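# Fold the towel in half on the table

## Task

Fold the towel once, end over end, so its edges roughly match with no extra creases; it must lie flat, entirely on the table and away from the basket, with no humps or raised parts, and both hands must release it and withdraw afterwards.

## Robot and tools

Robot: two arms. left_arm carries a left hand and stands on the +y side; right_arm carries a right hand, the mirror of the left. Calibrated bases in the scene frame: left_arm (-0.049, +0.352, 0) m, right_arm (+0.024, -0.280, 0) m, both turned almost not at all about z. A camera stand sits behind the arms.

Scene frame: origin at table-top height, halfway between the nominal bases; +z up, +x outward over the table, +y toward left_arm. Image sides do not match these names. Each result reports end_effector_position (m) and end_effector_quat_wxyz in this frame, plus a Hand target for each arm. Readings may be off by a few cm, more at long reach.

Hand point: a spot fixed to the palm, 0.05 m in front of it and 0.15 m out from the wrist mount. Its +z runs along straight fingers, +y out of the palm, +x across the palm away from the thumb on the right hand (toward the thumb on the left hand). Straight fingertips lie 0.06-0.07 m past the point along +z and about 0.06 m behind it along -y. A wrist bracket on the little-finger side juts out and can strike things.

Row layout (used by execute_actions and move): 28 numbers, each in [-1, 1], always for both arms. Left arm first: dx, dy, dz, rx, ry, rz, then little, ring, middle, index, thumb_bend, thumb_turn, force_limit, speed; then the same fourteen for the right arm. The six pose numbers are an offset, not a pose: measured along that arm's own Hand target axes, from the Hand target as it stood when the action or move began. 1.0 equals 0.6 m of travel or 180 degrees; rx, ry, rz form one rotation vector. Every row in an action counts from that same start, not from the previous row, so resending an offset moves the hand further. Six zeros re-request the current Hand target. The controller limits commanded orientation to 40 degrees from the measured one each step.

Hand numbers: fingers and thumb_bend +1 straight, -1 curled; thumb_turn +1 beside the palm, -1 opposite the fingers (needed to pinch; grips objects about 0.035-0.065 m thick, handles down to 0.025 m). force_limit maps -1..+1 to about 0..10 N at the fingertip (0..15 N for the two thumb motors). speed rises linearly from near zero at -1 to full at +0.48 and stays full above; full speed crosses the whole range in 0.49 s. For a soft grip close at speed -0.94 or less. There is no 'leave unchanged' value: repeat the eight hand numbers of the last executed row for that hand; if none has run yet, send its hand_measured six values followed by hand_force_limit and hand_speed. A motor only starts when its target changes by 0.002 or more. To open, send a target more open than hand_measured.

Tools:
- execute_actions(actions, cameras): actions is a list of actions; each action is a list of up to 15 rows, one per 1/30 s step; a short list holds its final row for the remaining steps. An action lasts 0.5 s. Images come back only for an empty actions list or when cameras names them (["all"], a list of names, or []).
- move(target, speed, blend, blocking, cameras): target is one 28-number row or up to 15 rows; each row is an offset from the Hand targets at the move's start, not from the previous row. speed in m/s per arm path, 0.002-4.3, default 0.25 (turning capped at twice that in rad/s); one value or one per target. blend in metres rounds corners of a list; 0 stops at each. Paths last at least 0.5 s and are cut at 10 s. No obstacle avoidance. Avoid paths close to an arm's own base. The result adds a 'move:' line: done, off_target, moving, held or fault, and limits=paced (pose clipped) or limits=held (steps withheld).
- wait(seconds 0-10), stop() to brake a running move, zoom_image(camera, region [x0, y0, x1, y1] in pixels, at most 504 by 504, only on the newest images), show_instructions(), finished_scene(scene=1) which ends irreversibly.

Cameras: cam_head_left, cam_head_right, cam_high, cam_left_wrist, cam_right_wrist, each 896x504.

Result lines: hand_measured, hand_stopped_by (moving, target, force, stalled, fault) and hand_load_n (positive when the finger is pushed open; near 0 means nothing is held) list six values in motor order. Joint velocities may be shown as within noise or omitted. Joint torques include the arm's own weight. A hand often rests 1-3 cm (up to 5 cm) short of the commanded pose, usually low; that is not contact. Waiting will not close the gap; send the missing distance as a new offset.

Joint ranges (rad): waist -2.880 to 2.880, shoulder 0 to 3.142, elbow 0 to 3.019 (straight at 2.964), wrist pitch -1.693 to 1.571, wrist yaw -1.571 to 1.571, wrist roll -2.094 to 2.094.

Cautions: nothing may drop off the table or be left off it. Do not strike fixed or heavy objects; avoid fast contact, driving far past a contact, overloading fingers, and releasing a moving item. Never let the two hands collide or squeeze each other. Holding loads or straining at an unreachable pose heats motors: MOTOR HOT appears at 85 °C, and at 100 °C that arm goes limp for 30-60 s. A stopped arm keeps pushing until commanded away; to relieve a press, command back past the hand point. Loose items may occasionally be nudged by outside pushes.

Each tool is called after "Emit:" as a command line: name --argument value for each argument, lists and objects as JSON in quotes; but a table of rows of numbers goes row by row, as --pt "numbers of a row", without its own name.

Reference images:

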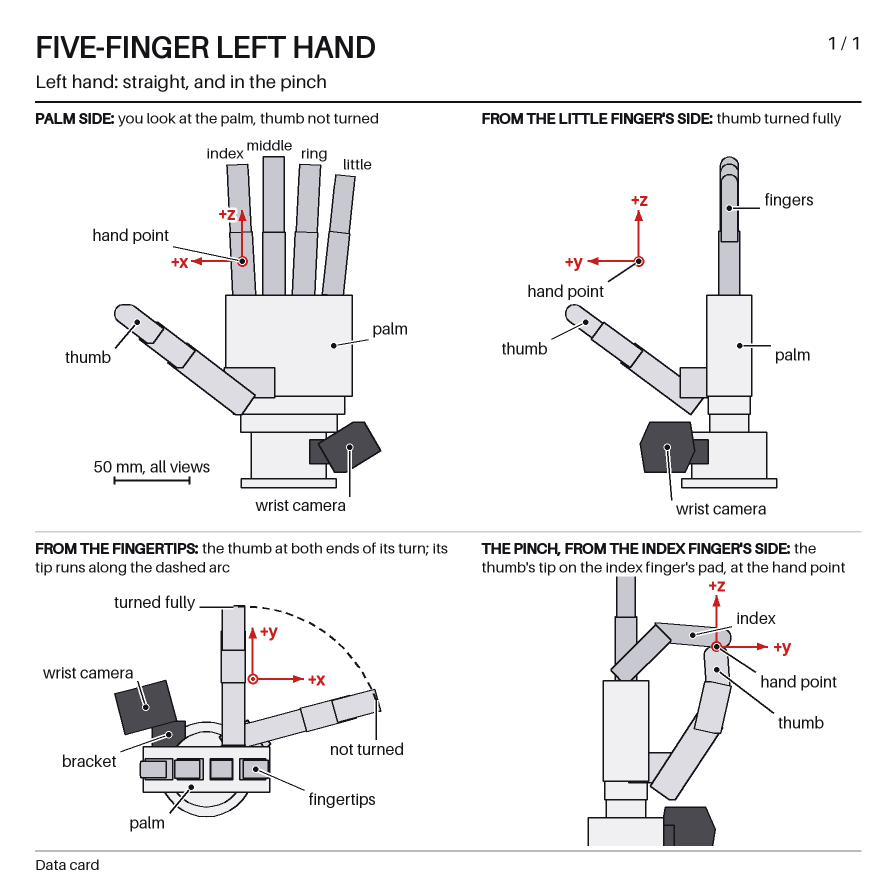

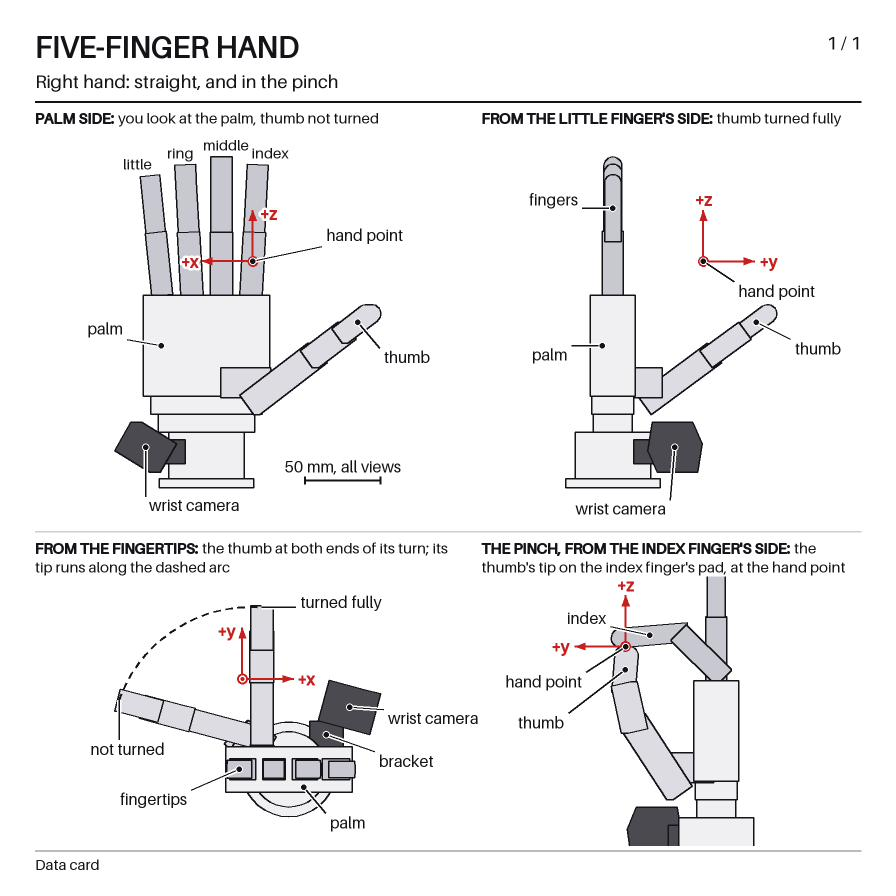

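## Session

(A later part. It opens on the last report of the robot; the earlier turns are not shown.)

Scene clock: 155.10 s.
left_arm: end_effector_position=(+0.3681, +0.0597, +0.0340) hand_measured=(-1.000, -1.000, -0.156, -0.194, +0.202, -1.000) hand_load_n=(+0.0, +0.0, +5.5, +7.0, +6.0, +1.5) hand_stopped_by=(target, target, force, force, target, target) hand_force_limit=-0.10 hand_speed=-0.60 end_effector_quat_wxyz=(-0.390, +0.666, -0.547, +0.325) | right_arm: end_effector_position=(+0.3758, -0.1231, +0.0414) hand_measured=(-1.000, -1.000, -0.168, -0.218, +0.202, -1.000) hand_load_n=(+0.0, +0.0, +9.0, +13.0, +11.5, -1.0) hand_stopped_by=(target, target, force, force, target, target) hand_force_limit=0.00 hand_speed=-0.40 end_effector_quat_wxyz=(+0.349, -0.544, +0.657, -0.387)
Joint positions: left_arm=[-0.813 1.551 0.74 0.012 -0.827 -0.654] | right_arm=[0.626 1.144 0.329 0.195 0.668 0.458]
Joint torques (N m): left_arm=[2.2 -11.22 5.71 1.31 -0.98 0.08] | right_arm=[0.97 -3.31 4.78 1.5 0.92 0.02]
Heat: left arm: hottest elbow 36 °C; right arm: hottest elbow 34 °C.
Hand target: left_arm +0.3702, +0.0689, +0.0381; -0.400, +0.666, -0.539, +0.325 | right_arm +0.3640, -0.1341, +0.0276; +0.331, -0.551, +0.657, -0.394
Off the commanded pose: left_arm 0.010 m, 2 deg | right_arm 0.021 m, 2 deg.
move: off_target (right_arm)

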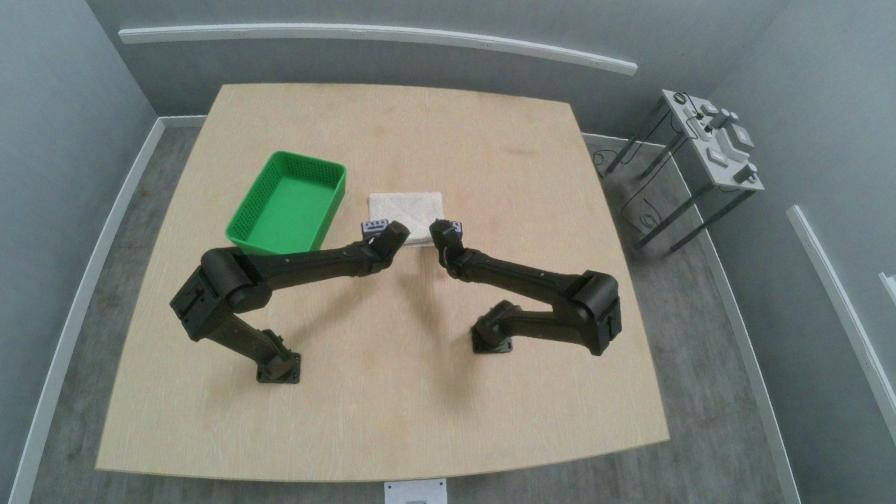

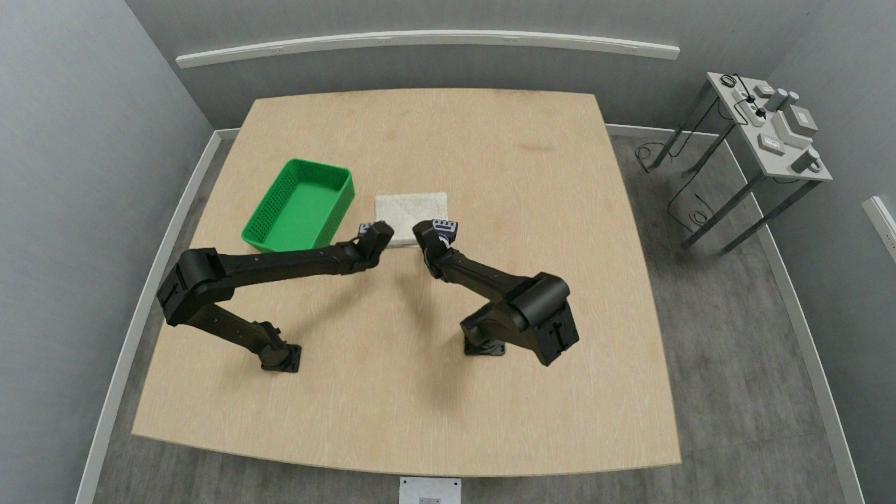

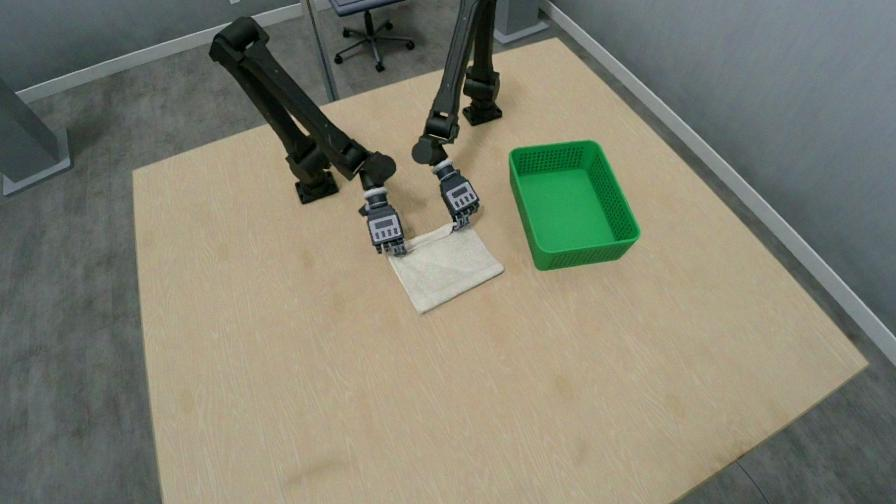

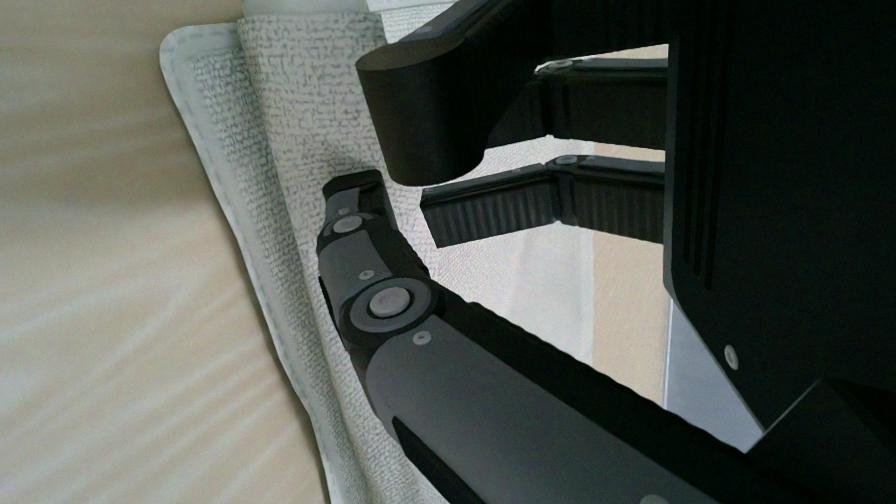

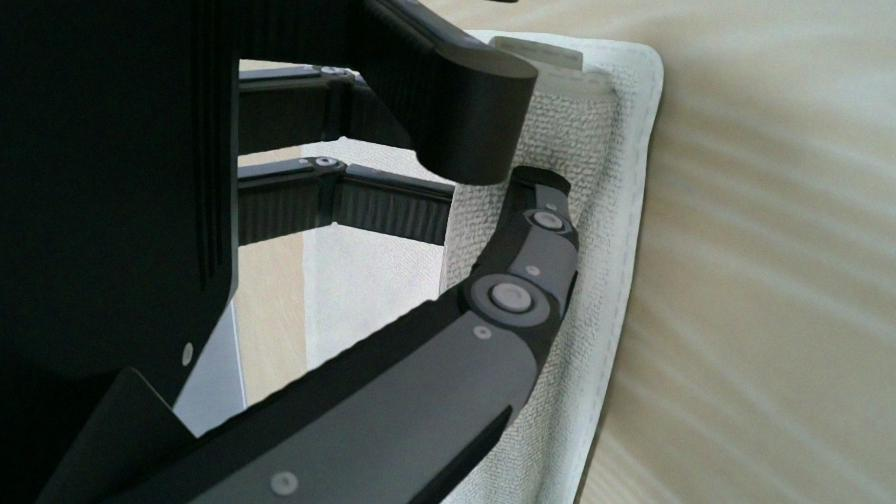

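Emit:
move --target '[0,0,0,0,0,0, -1,-1,0.5,0.5,0.3,-1,-0.1,-0.2, 0,0,0,0,0,0, -1,-1,0.5,0.5,0.3,-1,0,-0.2]' --cameras '["cam_left_wrist","cam_right_wrist","cam_high"]' --speed 0.1

Emit:
zoom_image --camera "cam_high" --region '[360, 190, 560, 340]'

Scene clock: 161.30 s.
left_arm: end_effector_position=(+0.3654, +0.0665, +0.0312) hand_measured=(-1.000, -1.000, +0.500, +0.500, +0.300, -1.000) hand_load_n=(+0.0, +0.0, +0.0, +0.0, +0.0, +0.0) hand_stopped_by=(target, target, target, target, target, target) hand_force_limit=-0.10 hand_speed=-0.20 end_effector_quat_wxyz=(-0.396, +0.666, -0.546, +0.319) | right_arm: end_effector_position=(+0.3698, -0.1295, +0.0346) hand_measured=(-1.000, -1.000, +0.500, +0.500, +0.300, -1.000) hand_load_n=(+0.0, +0.0, +0.0, +0.0, +0.0, +0.0) hand_stopped_by=(target, target, target, target, target, target) hand_force_limit=0.00 hand_speed=-0.20 end_effector_quat_wxyz=(+0.341, -0.546, +0.658, -0.390)
Joint positions: left_arm=[-0.811 1.547 0.728 0.012 -0.839 -0.654] | right_arm=[0.626 1.143 0.312 0.195 0.677 0.458]
Joint torques (N m): left_arm=[2.14 -10.81 6.69 1.28 -0.49 0.1] | right_arm=[0.91 -3.19 6.15 1.47 0.56 0.03]
Heat: left arm: hottest elbow 36 °C; right arm: hottest elbow 33 °C.
Hand target: left_arm +0.3703, +0.0688, +0.0382; -0.400, +0.666, -0.539, +0.325 | right_arm +0.3641, -0.1341, +0.0277; +0.331, -0.551, +0.657, -0.394
Off the commanded pose: left_arm 0.009 m, 1 deg | right_arm 0.010 m, 1 deg.
move: done
Images, in order (width x height): cam_high 896x504, cam_left_wrist 896x504, cam_right_wrist 896x504.

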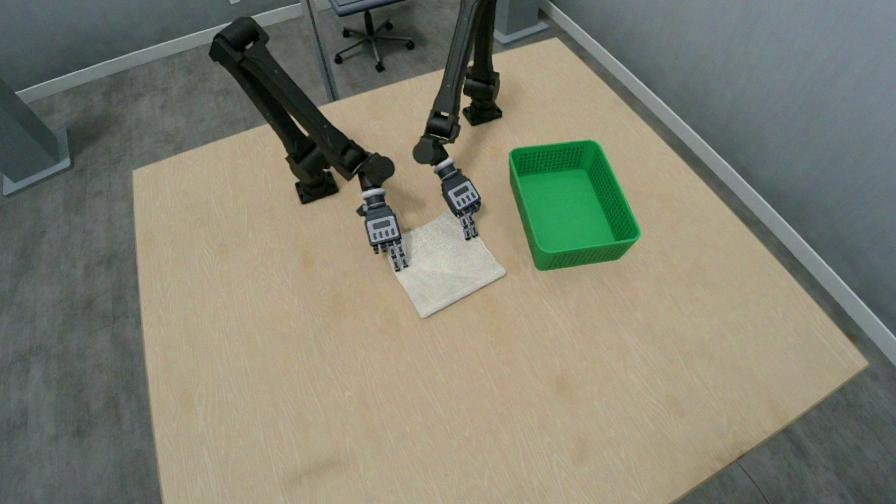

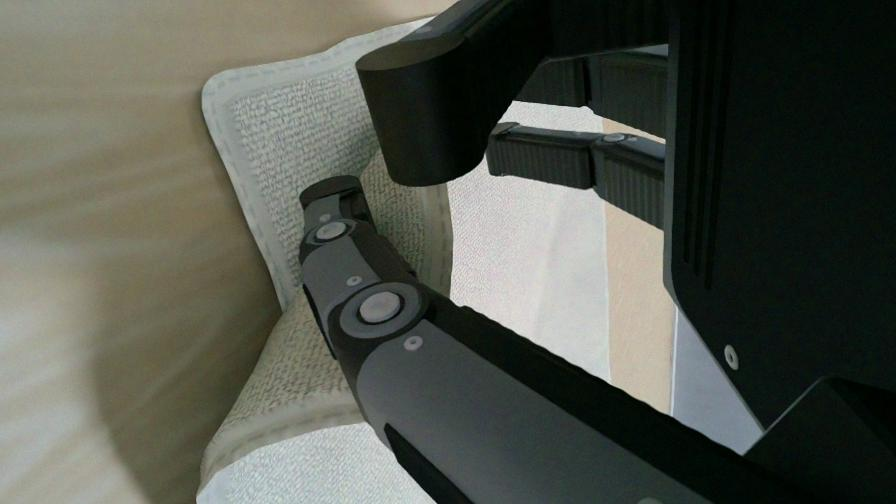

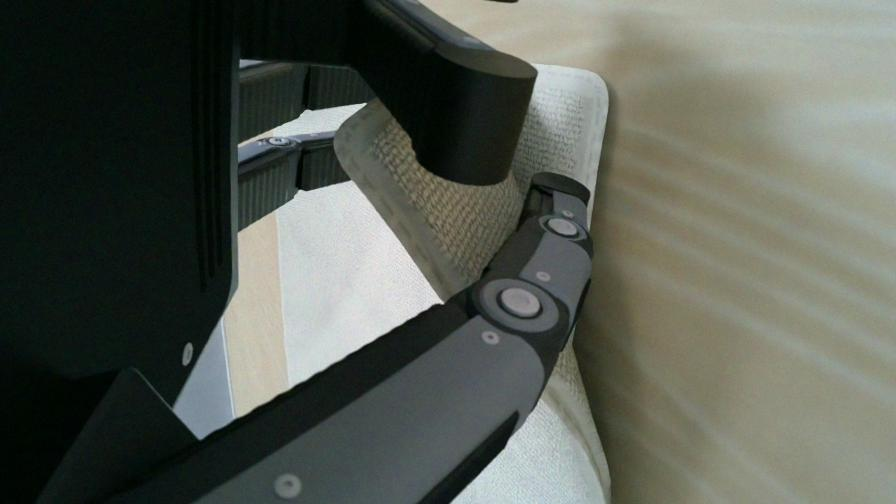

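Scaled by 2.520 from the camera's 896x504 image, which has a finer 1280x720 frame.

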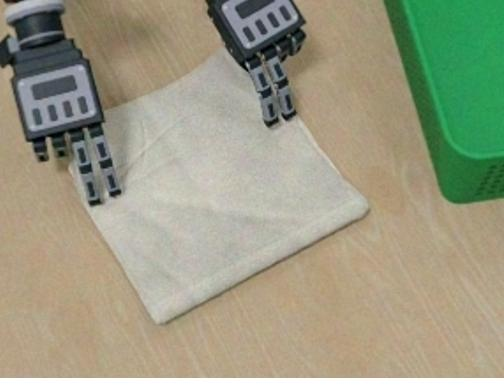

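Emit:
move --target '[0,-0.15,-0.08,0,0,0, -1,-1,0.5,0.5,0.5,-1,-0.1,-0.2, 0,-0.15,-0.08,0,0,0, -1,-1,0.5,0.5,0.5,-1,0,-0.2]' --cameras '["cam_left_wrist","cam_right_wrist","cam_high"]' --speed 0.1

Emit:
zoom_image --camera "cam_high" --region '[360, 190, 560, 340]'

Scene clock: 164.63 s.
left_arm: end_effector_position=(+0.3559, +0.0765, +0.1141) hand_measured=(-1.000, -1.000, +0.500, +0.500, +0.500, -1.000) hand_load_n=(+0.0, +0.0, +0.0, +0.0, +0.0, +0.0) hand_stopped_by=(target, target, target, target, target, target) hand_force_limit=-0.10 hand_speed=-0.20 end_effector_quat_wxyz=(-0.397, +0.665, -0.553, +0.307) | right_arm: end_effector_position=(+0.3510, -0.1431, +0.1026) hand_measured=(-1.000, -1.000, +0.500, +0.500, +0.500, -1.000) hand_load_n=(+0.0, +0.0, +0.0, +0.0, +0.0, +0.0) hand_stopped_by=(target, target, target, target, target, target) hand_force_limit=0.00 hand_speed=-0.20 end_effector_quat_wxyz=(+0.313, -0.563, +0.659, -0.388)
Joint positions: left_arm=[-0.811 1.352 0.812 -0.296 -0.839 -0.654] | right_arm=[0.626 0.862 0.425 -0.264 0.677 0.458]
Joint torques (N m): left_arm=[2.02 -9.58 11.71 0.61 -0.52 0.09] | right_arm=[0.97 -2.32 13.67 1.03 0.59 0.02]
Heat: left arm: hottest elbow 36 °C; right arm: hottest elbow 34 °C.
Hand target: left_arm +0.3701, +0.0688, +0.1402; -0.400, +0.666, -0.539, +0.325 | right_arm +0.3639, -0.1342, +0.1296; +0.331, -0.551, +0.657, -0.394
Off the commanded pose: left_arm 0.031 m, 3 deg | right_arm 0.031 m, 3 deg.
move: off_target (left_arm, right_arm)
Images, in order (width x height): cam_high 896x504, cam_left_wrist 896x504, cam_right_wrist 896x504.

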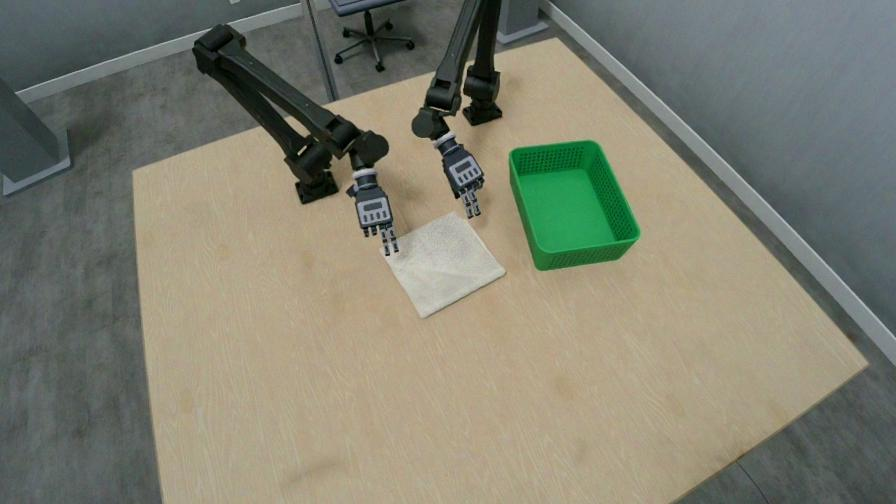

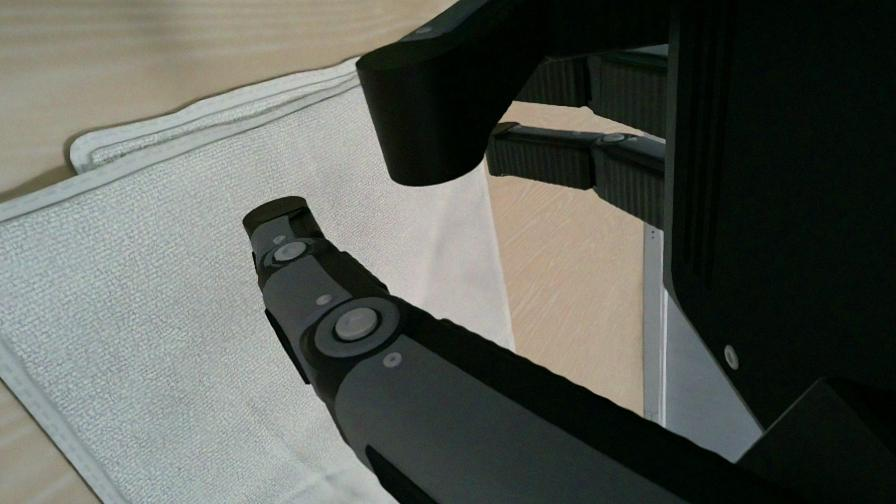

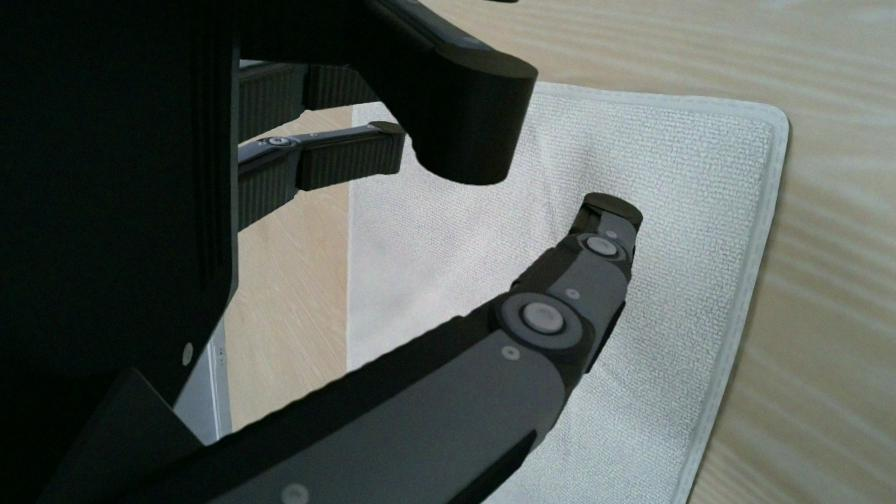

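Scaled by 2.520 from the camera's 896x504 image, which has a finer 1280x720 frame.

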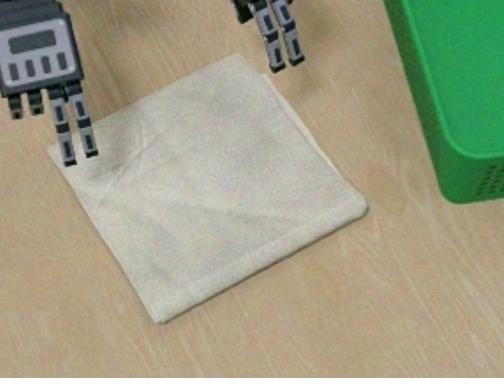

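Emit:
move --target '[-0.1956,-0.1961,-0.0572,0,0,0, -1,-1,0.5,0.5,0.5,-1,-0.1,-0.2, 0.197,-0.1929,-0.0632,0,0,0, -1,-1,0.5,0.5,0.5,-1,0,-0.2]' --cameras '["all"]' --speed 0.2

Emit:
zoom_image --camera "cam_high" --region '[360, 190, 530, 330]'

Emit:
zoom_image --camera "cam_head_right" --region '[340, 170, 480, 270]'

Emit:
zoom_image --camera "cam_head_left" --region '[340, 170, 480, 270]'

Scene clock: 168.13 s.
left_arm: end_effector_position=(+0.3603, +0.1924, +0.2336) hand_measured=(-1.000, -1.000, +0.500, +0.500, +0.500, -1.000) hand_load_n=(+0.0, +0.0, +0.0, +0.0, +0.0, +0.0) hand_stopped_by=(target, target, target, target, target, target) hand_force_limit=-0.10 hand_speed=-0.20 end_effector_quat_wxyz=(-0.394, +0.672, -0.545, +0.310) | right_arm: end_effector_position=(+0.3574, -0.2507, +0.2202) hand_measured=(-1.000, -1.000, +0.500, +0.500, +0.500, -1.000) hand_load_n=(+0.0, +0.0, -0.5, +0.0, +0.0, +0.0) hand_stopped_by=(target, target, target, target, target, target) hand_force_limit=0.00 hand_speed=-0.20 end_effector_quat_wxyz=(+0.321, -0.557, +0.666, -0.379)
Joint positions: left_arm=[-0.541 1.007 0.855 -0.517 -0.641 -0.428] | right_arm=[0.12 0.606 0.624 -0.569 0.249 0.156]
Joint torques (N m): left_arm=[1.61 -4.95 13.29 0.79 -0.19 0.17] | right_arm=[-0.26 -0.62 15.04 1.29 -0.05 -0.13]
Heat: left arm: hottest elbow 36 °C; right arm: hottest elbow 34 °C.
Hand target: left_arm +0.3698, +0.1888, +0.2600; -0.400, +0.666, -0.539, +0.325 | right_arm +0.3639, -0.2543, +0.2495; +0.331, -0.551, +0.657, -0.394
Off the commanded pose: left_arm 0.028 m, 2 deg | right_arm 0.030 m, 2 deg.
move: off_target (left_arm, right_arm)

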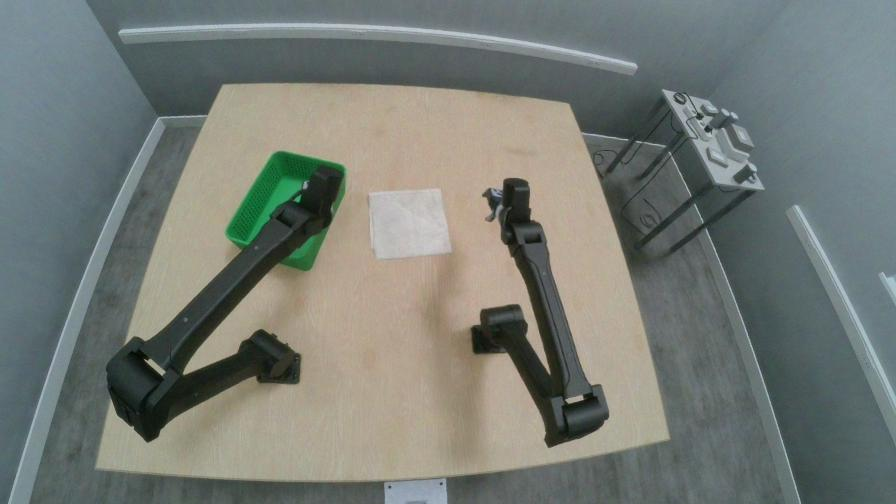

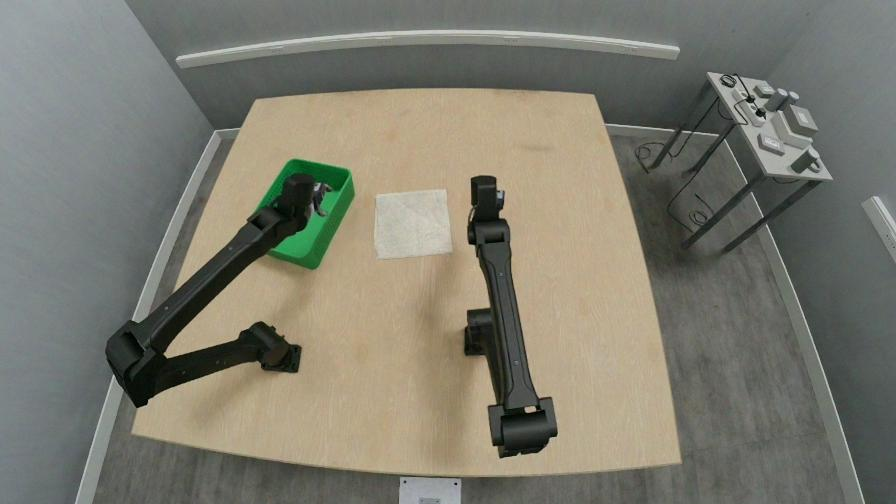

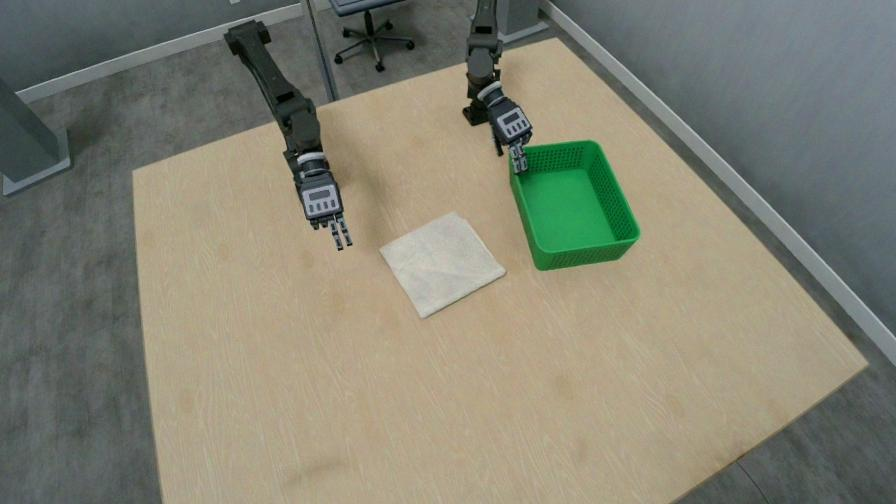

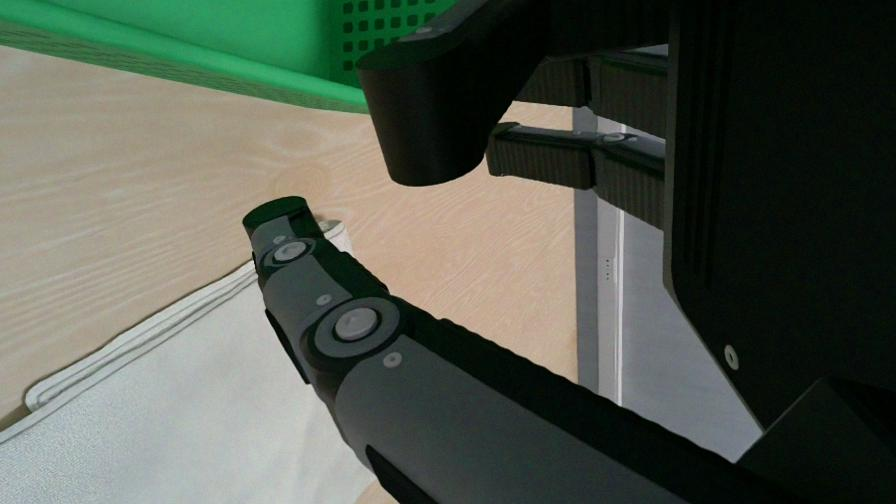

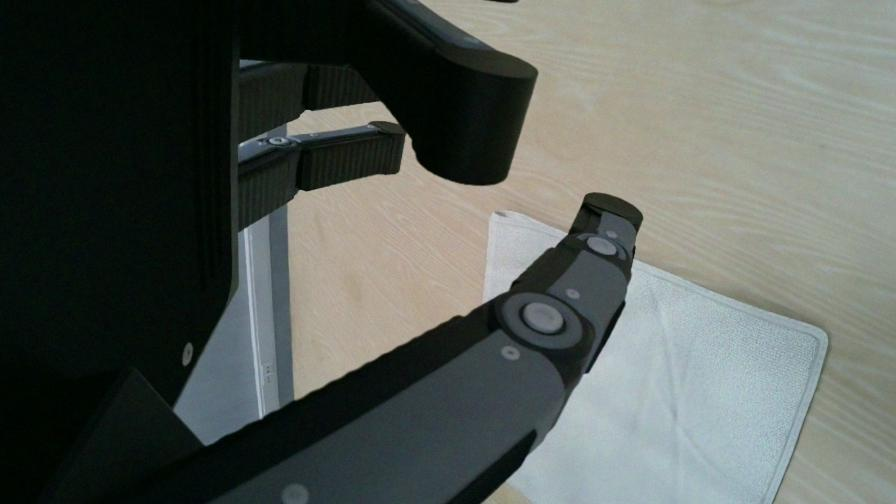

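Scaled by 2.965 from the camera's 896x504 image, which has a finer 1280x720 frame.

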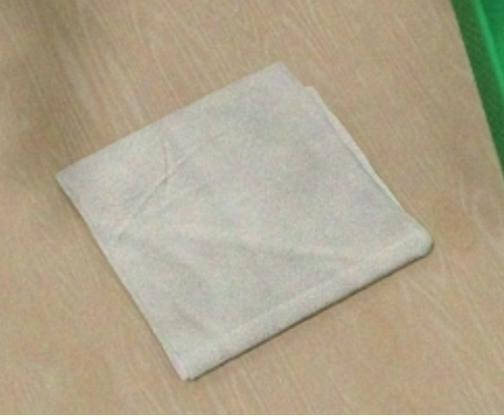

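Scaled by 3.600 from the camera's 896x504 image, which has a finer 1280x720 frame.

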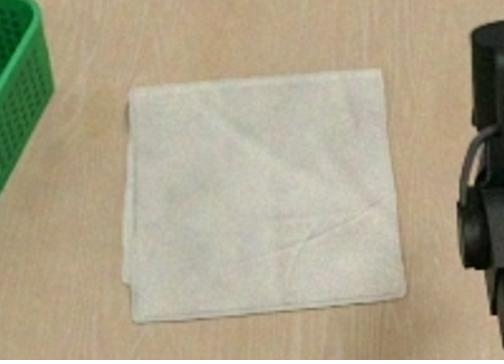

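Scaled by 3.600 from the camera's 896x504 image, which has a finer 1280x720 frame.

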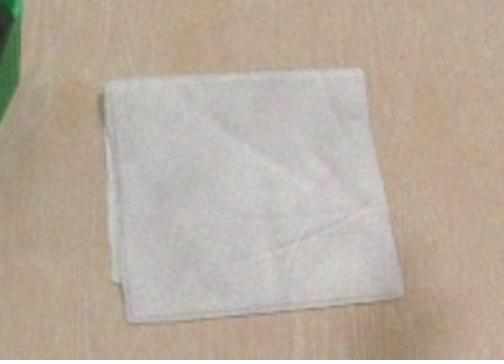

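Emit:
move --target '[0.2176,0.3450,-0.0098,0,0,0, -1,-1,0.1,0.1,0.4,-1,-0.1,0.2, -0.1844,0.2970,0.0272,0,0,0, -1,-1,0.1,0.1,0.4,-1,-0.1,0.2]' --cameras '["all"]' --speed 0.2

Emit:
zoom_image --camera "cam_high" --region '[360, 190, 530, 330]'

Scene clock: 178.40 s.
left_arm: end_effector_position=(+0.2890, +0.0482, +0.0699) hand_measured=(-1.000, -1.000, +0.100, +0.100, +0.400, -1.000) hand_load_n=(+0.0, +0.0, +0.0, +0.0, +0.0, +0.0) hand_stopped_by=(target, target, target, target, target, target) hand_force_limit=-0.10 hand_speed=0.20 end_effector_quat_wxyz=(-0.403, +0.658, -0.557, +0.305) | right_arm: end_effector_position=(+0.3141, -0.1362, +0.0866) hand_measured=(-1.000, -1.000, +0.100, +0.100, +0.400, -1.000) hand_load_n=(+0.0, +0.0, -0.5, +0.0, +0.0, +0.5) hand_stopped_by=(target, target, target, target, target, target) hand_force_limit=-0.10 hand_speed=0.20 end_effector_quat_wxyz=(+0.322, -0.560, +0.654, -0.395)
Joint positions: left_arm=[-1.003 1.399 0.742 -0.365 -0.962 -0.876] | right_arm=[0.769 0.789 0.348 -0.313 0.791 0.564]
Joint torques (N m): left_arm=[1.79 -8.41 8.32 1.59 -0.74 -0.09] | right_arm=[1.44 -0.56 8.24 2.59 0.68 0.15]
Heat: left arm: hottest elbow 37 °C; right arm: hottest elbow 35 °C.
Hand target: left_arm +0.2971, +0.0398, +0.0801; -0.400, +0.666, -0.539, +0.325 | right_arm +0.3149, -0.1331, +0.0847; +0.331, -0.551, +0.657, -0.394
Off the commanded pose: left_arm 0.015 m, 3 deg | right_arm 0.004 m, 2 deg.
move: off_target (left_arm)

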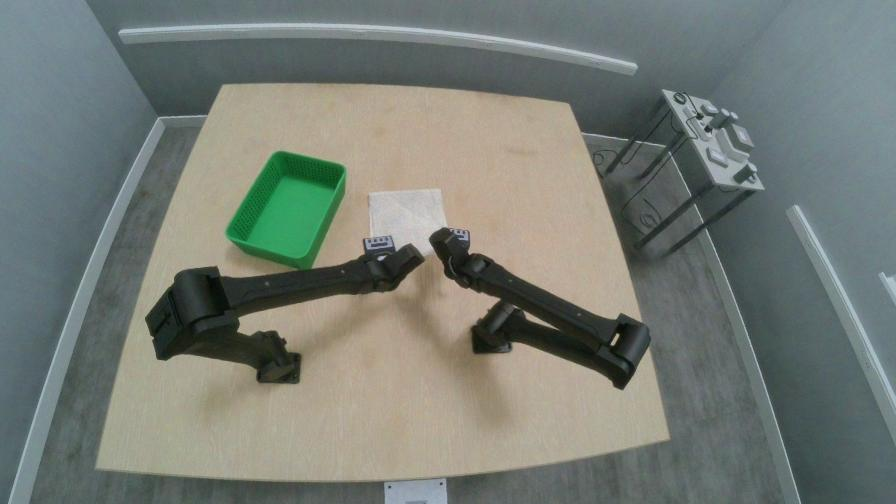

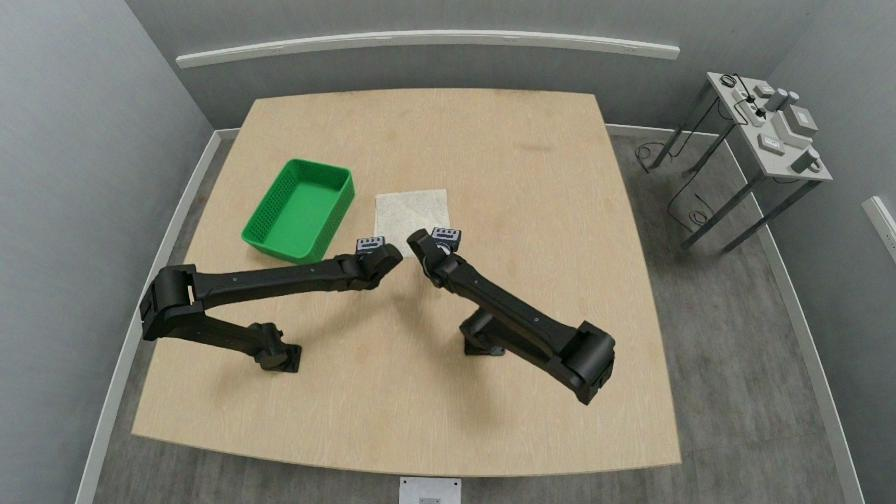

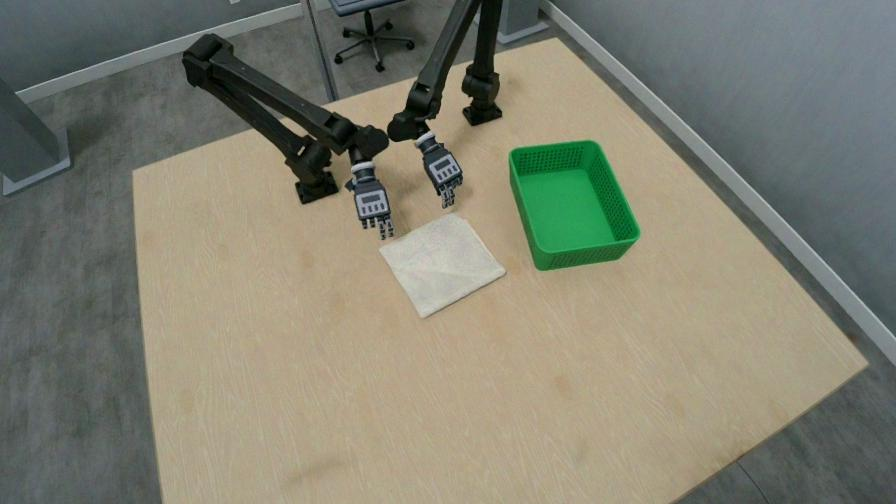

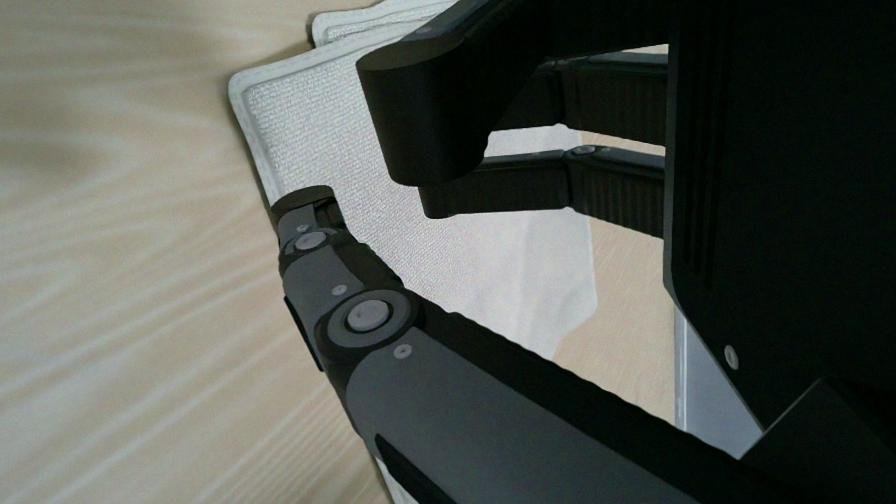

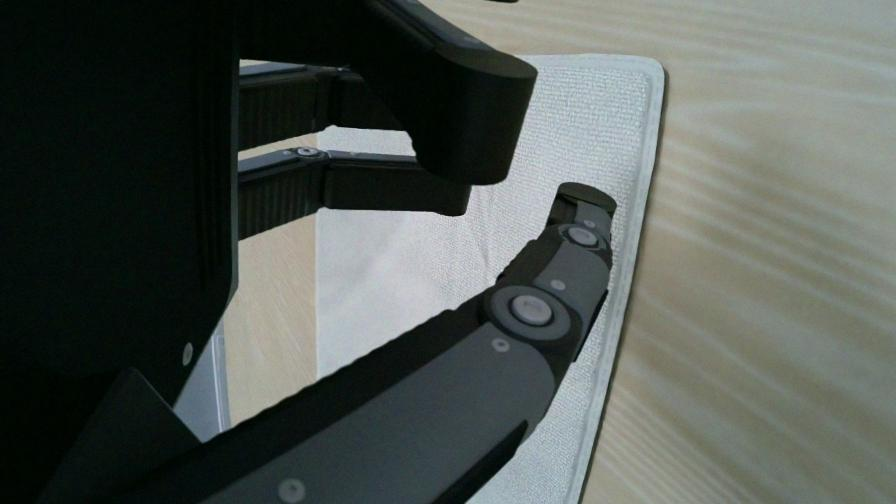

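Scaled by 2.965 from the camera's 896x504 image, which has a finer 1280x720 frame.

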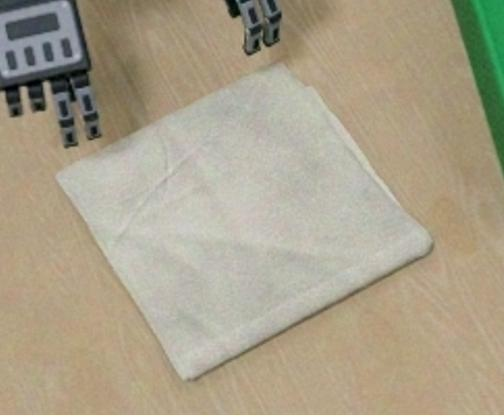

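Emit:
move --target '[0.0155,0.0695,0.0468,0,0,0, -1,-1,0.1,0.1,0.4,-1,-0.1,0.2, 0,0.0736,0.0391,0,0,0, -1,-1,0.1,0.1,0.4,-1,-0.1,0.2]' --cameras '["cam_left_wrist","cam_right_wrist","cam_high"]' --speed 0.1

Emit:
zoom_image --camera "cam_high" --region '[360, 190, 530, 330]'

Scene clock: 183.13 s.
left_arm: end_effector_position=(+0.2977, +0.0345, +0.0264) hand_measured=(-1.000, -1.000, +0.100, +0.100, +0.400, -1.000) hand_load_n=(+0.0, +0.0, +0.0, +0.0, +0.0, +0.0) hand_stopped_by=(target, target, target, target, target, target) hand_force_limit=-0.10 hand_speed=0.20 end_effector_quat_wxyz=(-0.401, +0.660, -0.553, +0.313) | right_arm: end_effector_position=(+0.3161, -0.1345, +0.0378) hand_measured=(-1.000, -1.000, +0.100, +0.100, +0.400, -1.000) hand_load_n=(+0.0, +0.0, +0.0, +0.0, +0.0, +0.0) hand_stopped_by=(target, target, target, target, target, target) hand_force_limit=-0.10 hand_speed=0.20 end_effector_quat_wxyz=(+0.325, -0.557, +0.655, -0.395)
Joint positions: left_arm=[-1.003 1.529 0.724 -0.2 -0.962 -0.876] | right_arm=[0.769 0.946 0.256 -0.059 0.792 0.569]
Joint torques (N m): left_arm=[2.08 -9.05 6.69 1.66 -0.64 -0.02] | right_arm=[1.49 -1.03 6.87 2.59 0.62 0.11]
Heat: left arm: hottest elbow 37 °C; right arm: hottest elbow 35 °C.
Hand target: left_arm +0.3042, +0.0317, +0.0301; -0.400, +0.666, -0.539, +0.325 | right_arm +0.3150, -0.1330, +0.0347; +0.331, -0.551, +0.657, -0.394
Off the commanded pose: left_arm 0.008 m, 2 deg | right_arm 0.004 m, 1 deg.
move: done
Images, in order (width x height): cam_high 896x504, cam_left_wrist 896x504, cam_right_wrist 896x504.

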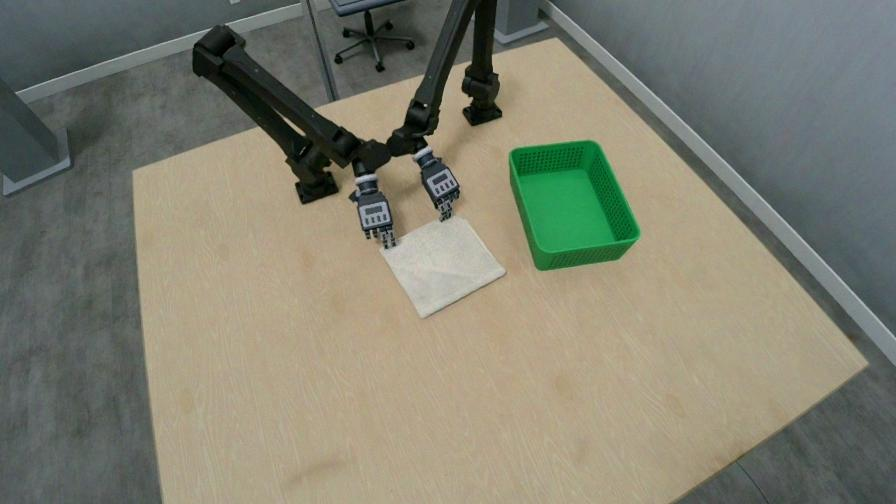

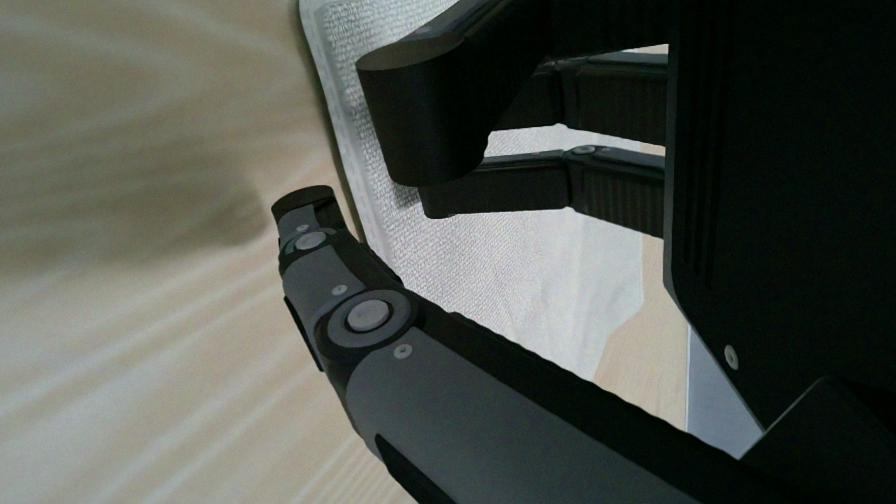

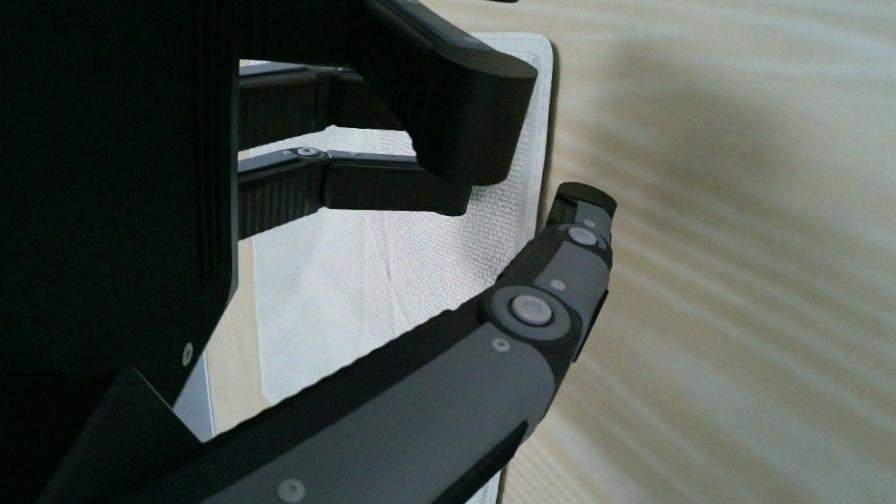

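Scaled by 2.965 from the camera's 896x504 image, which has a finer 1280x720 frame.

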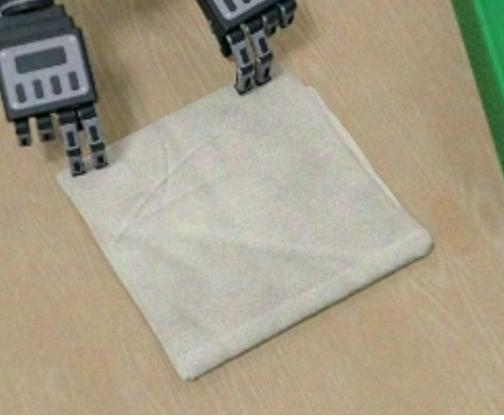

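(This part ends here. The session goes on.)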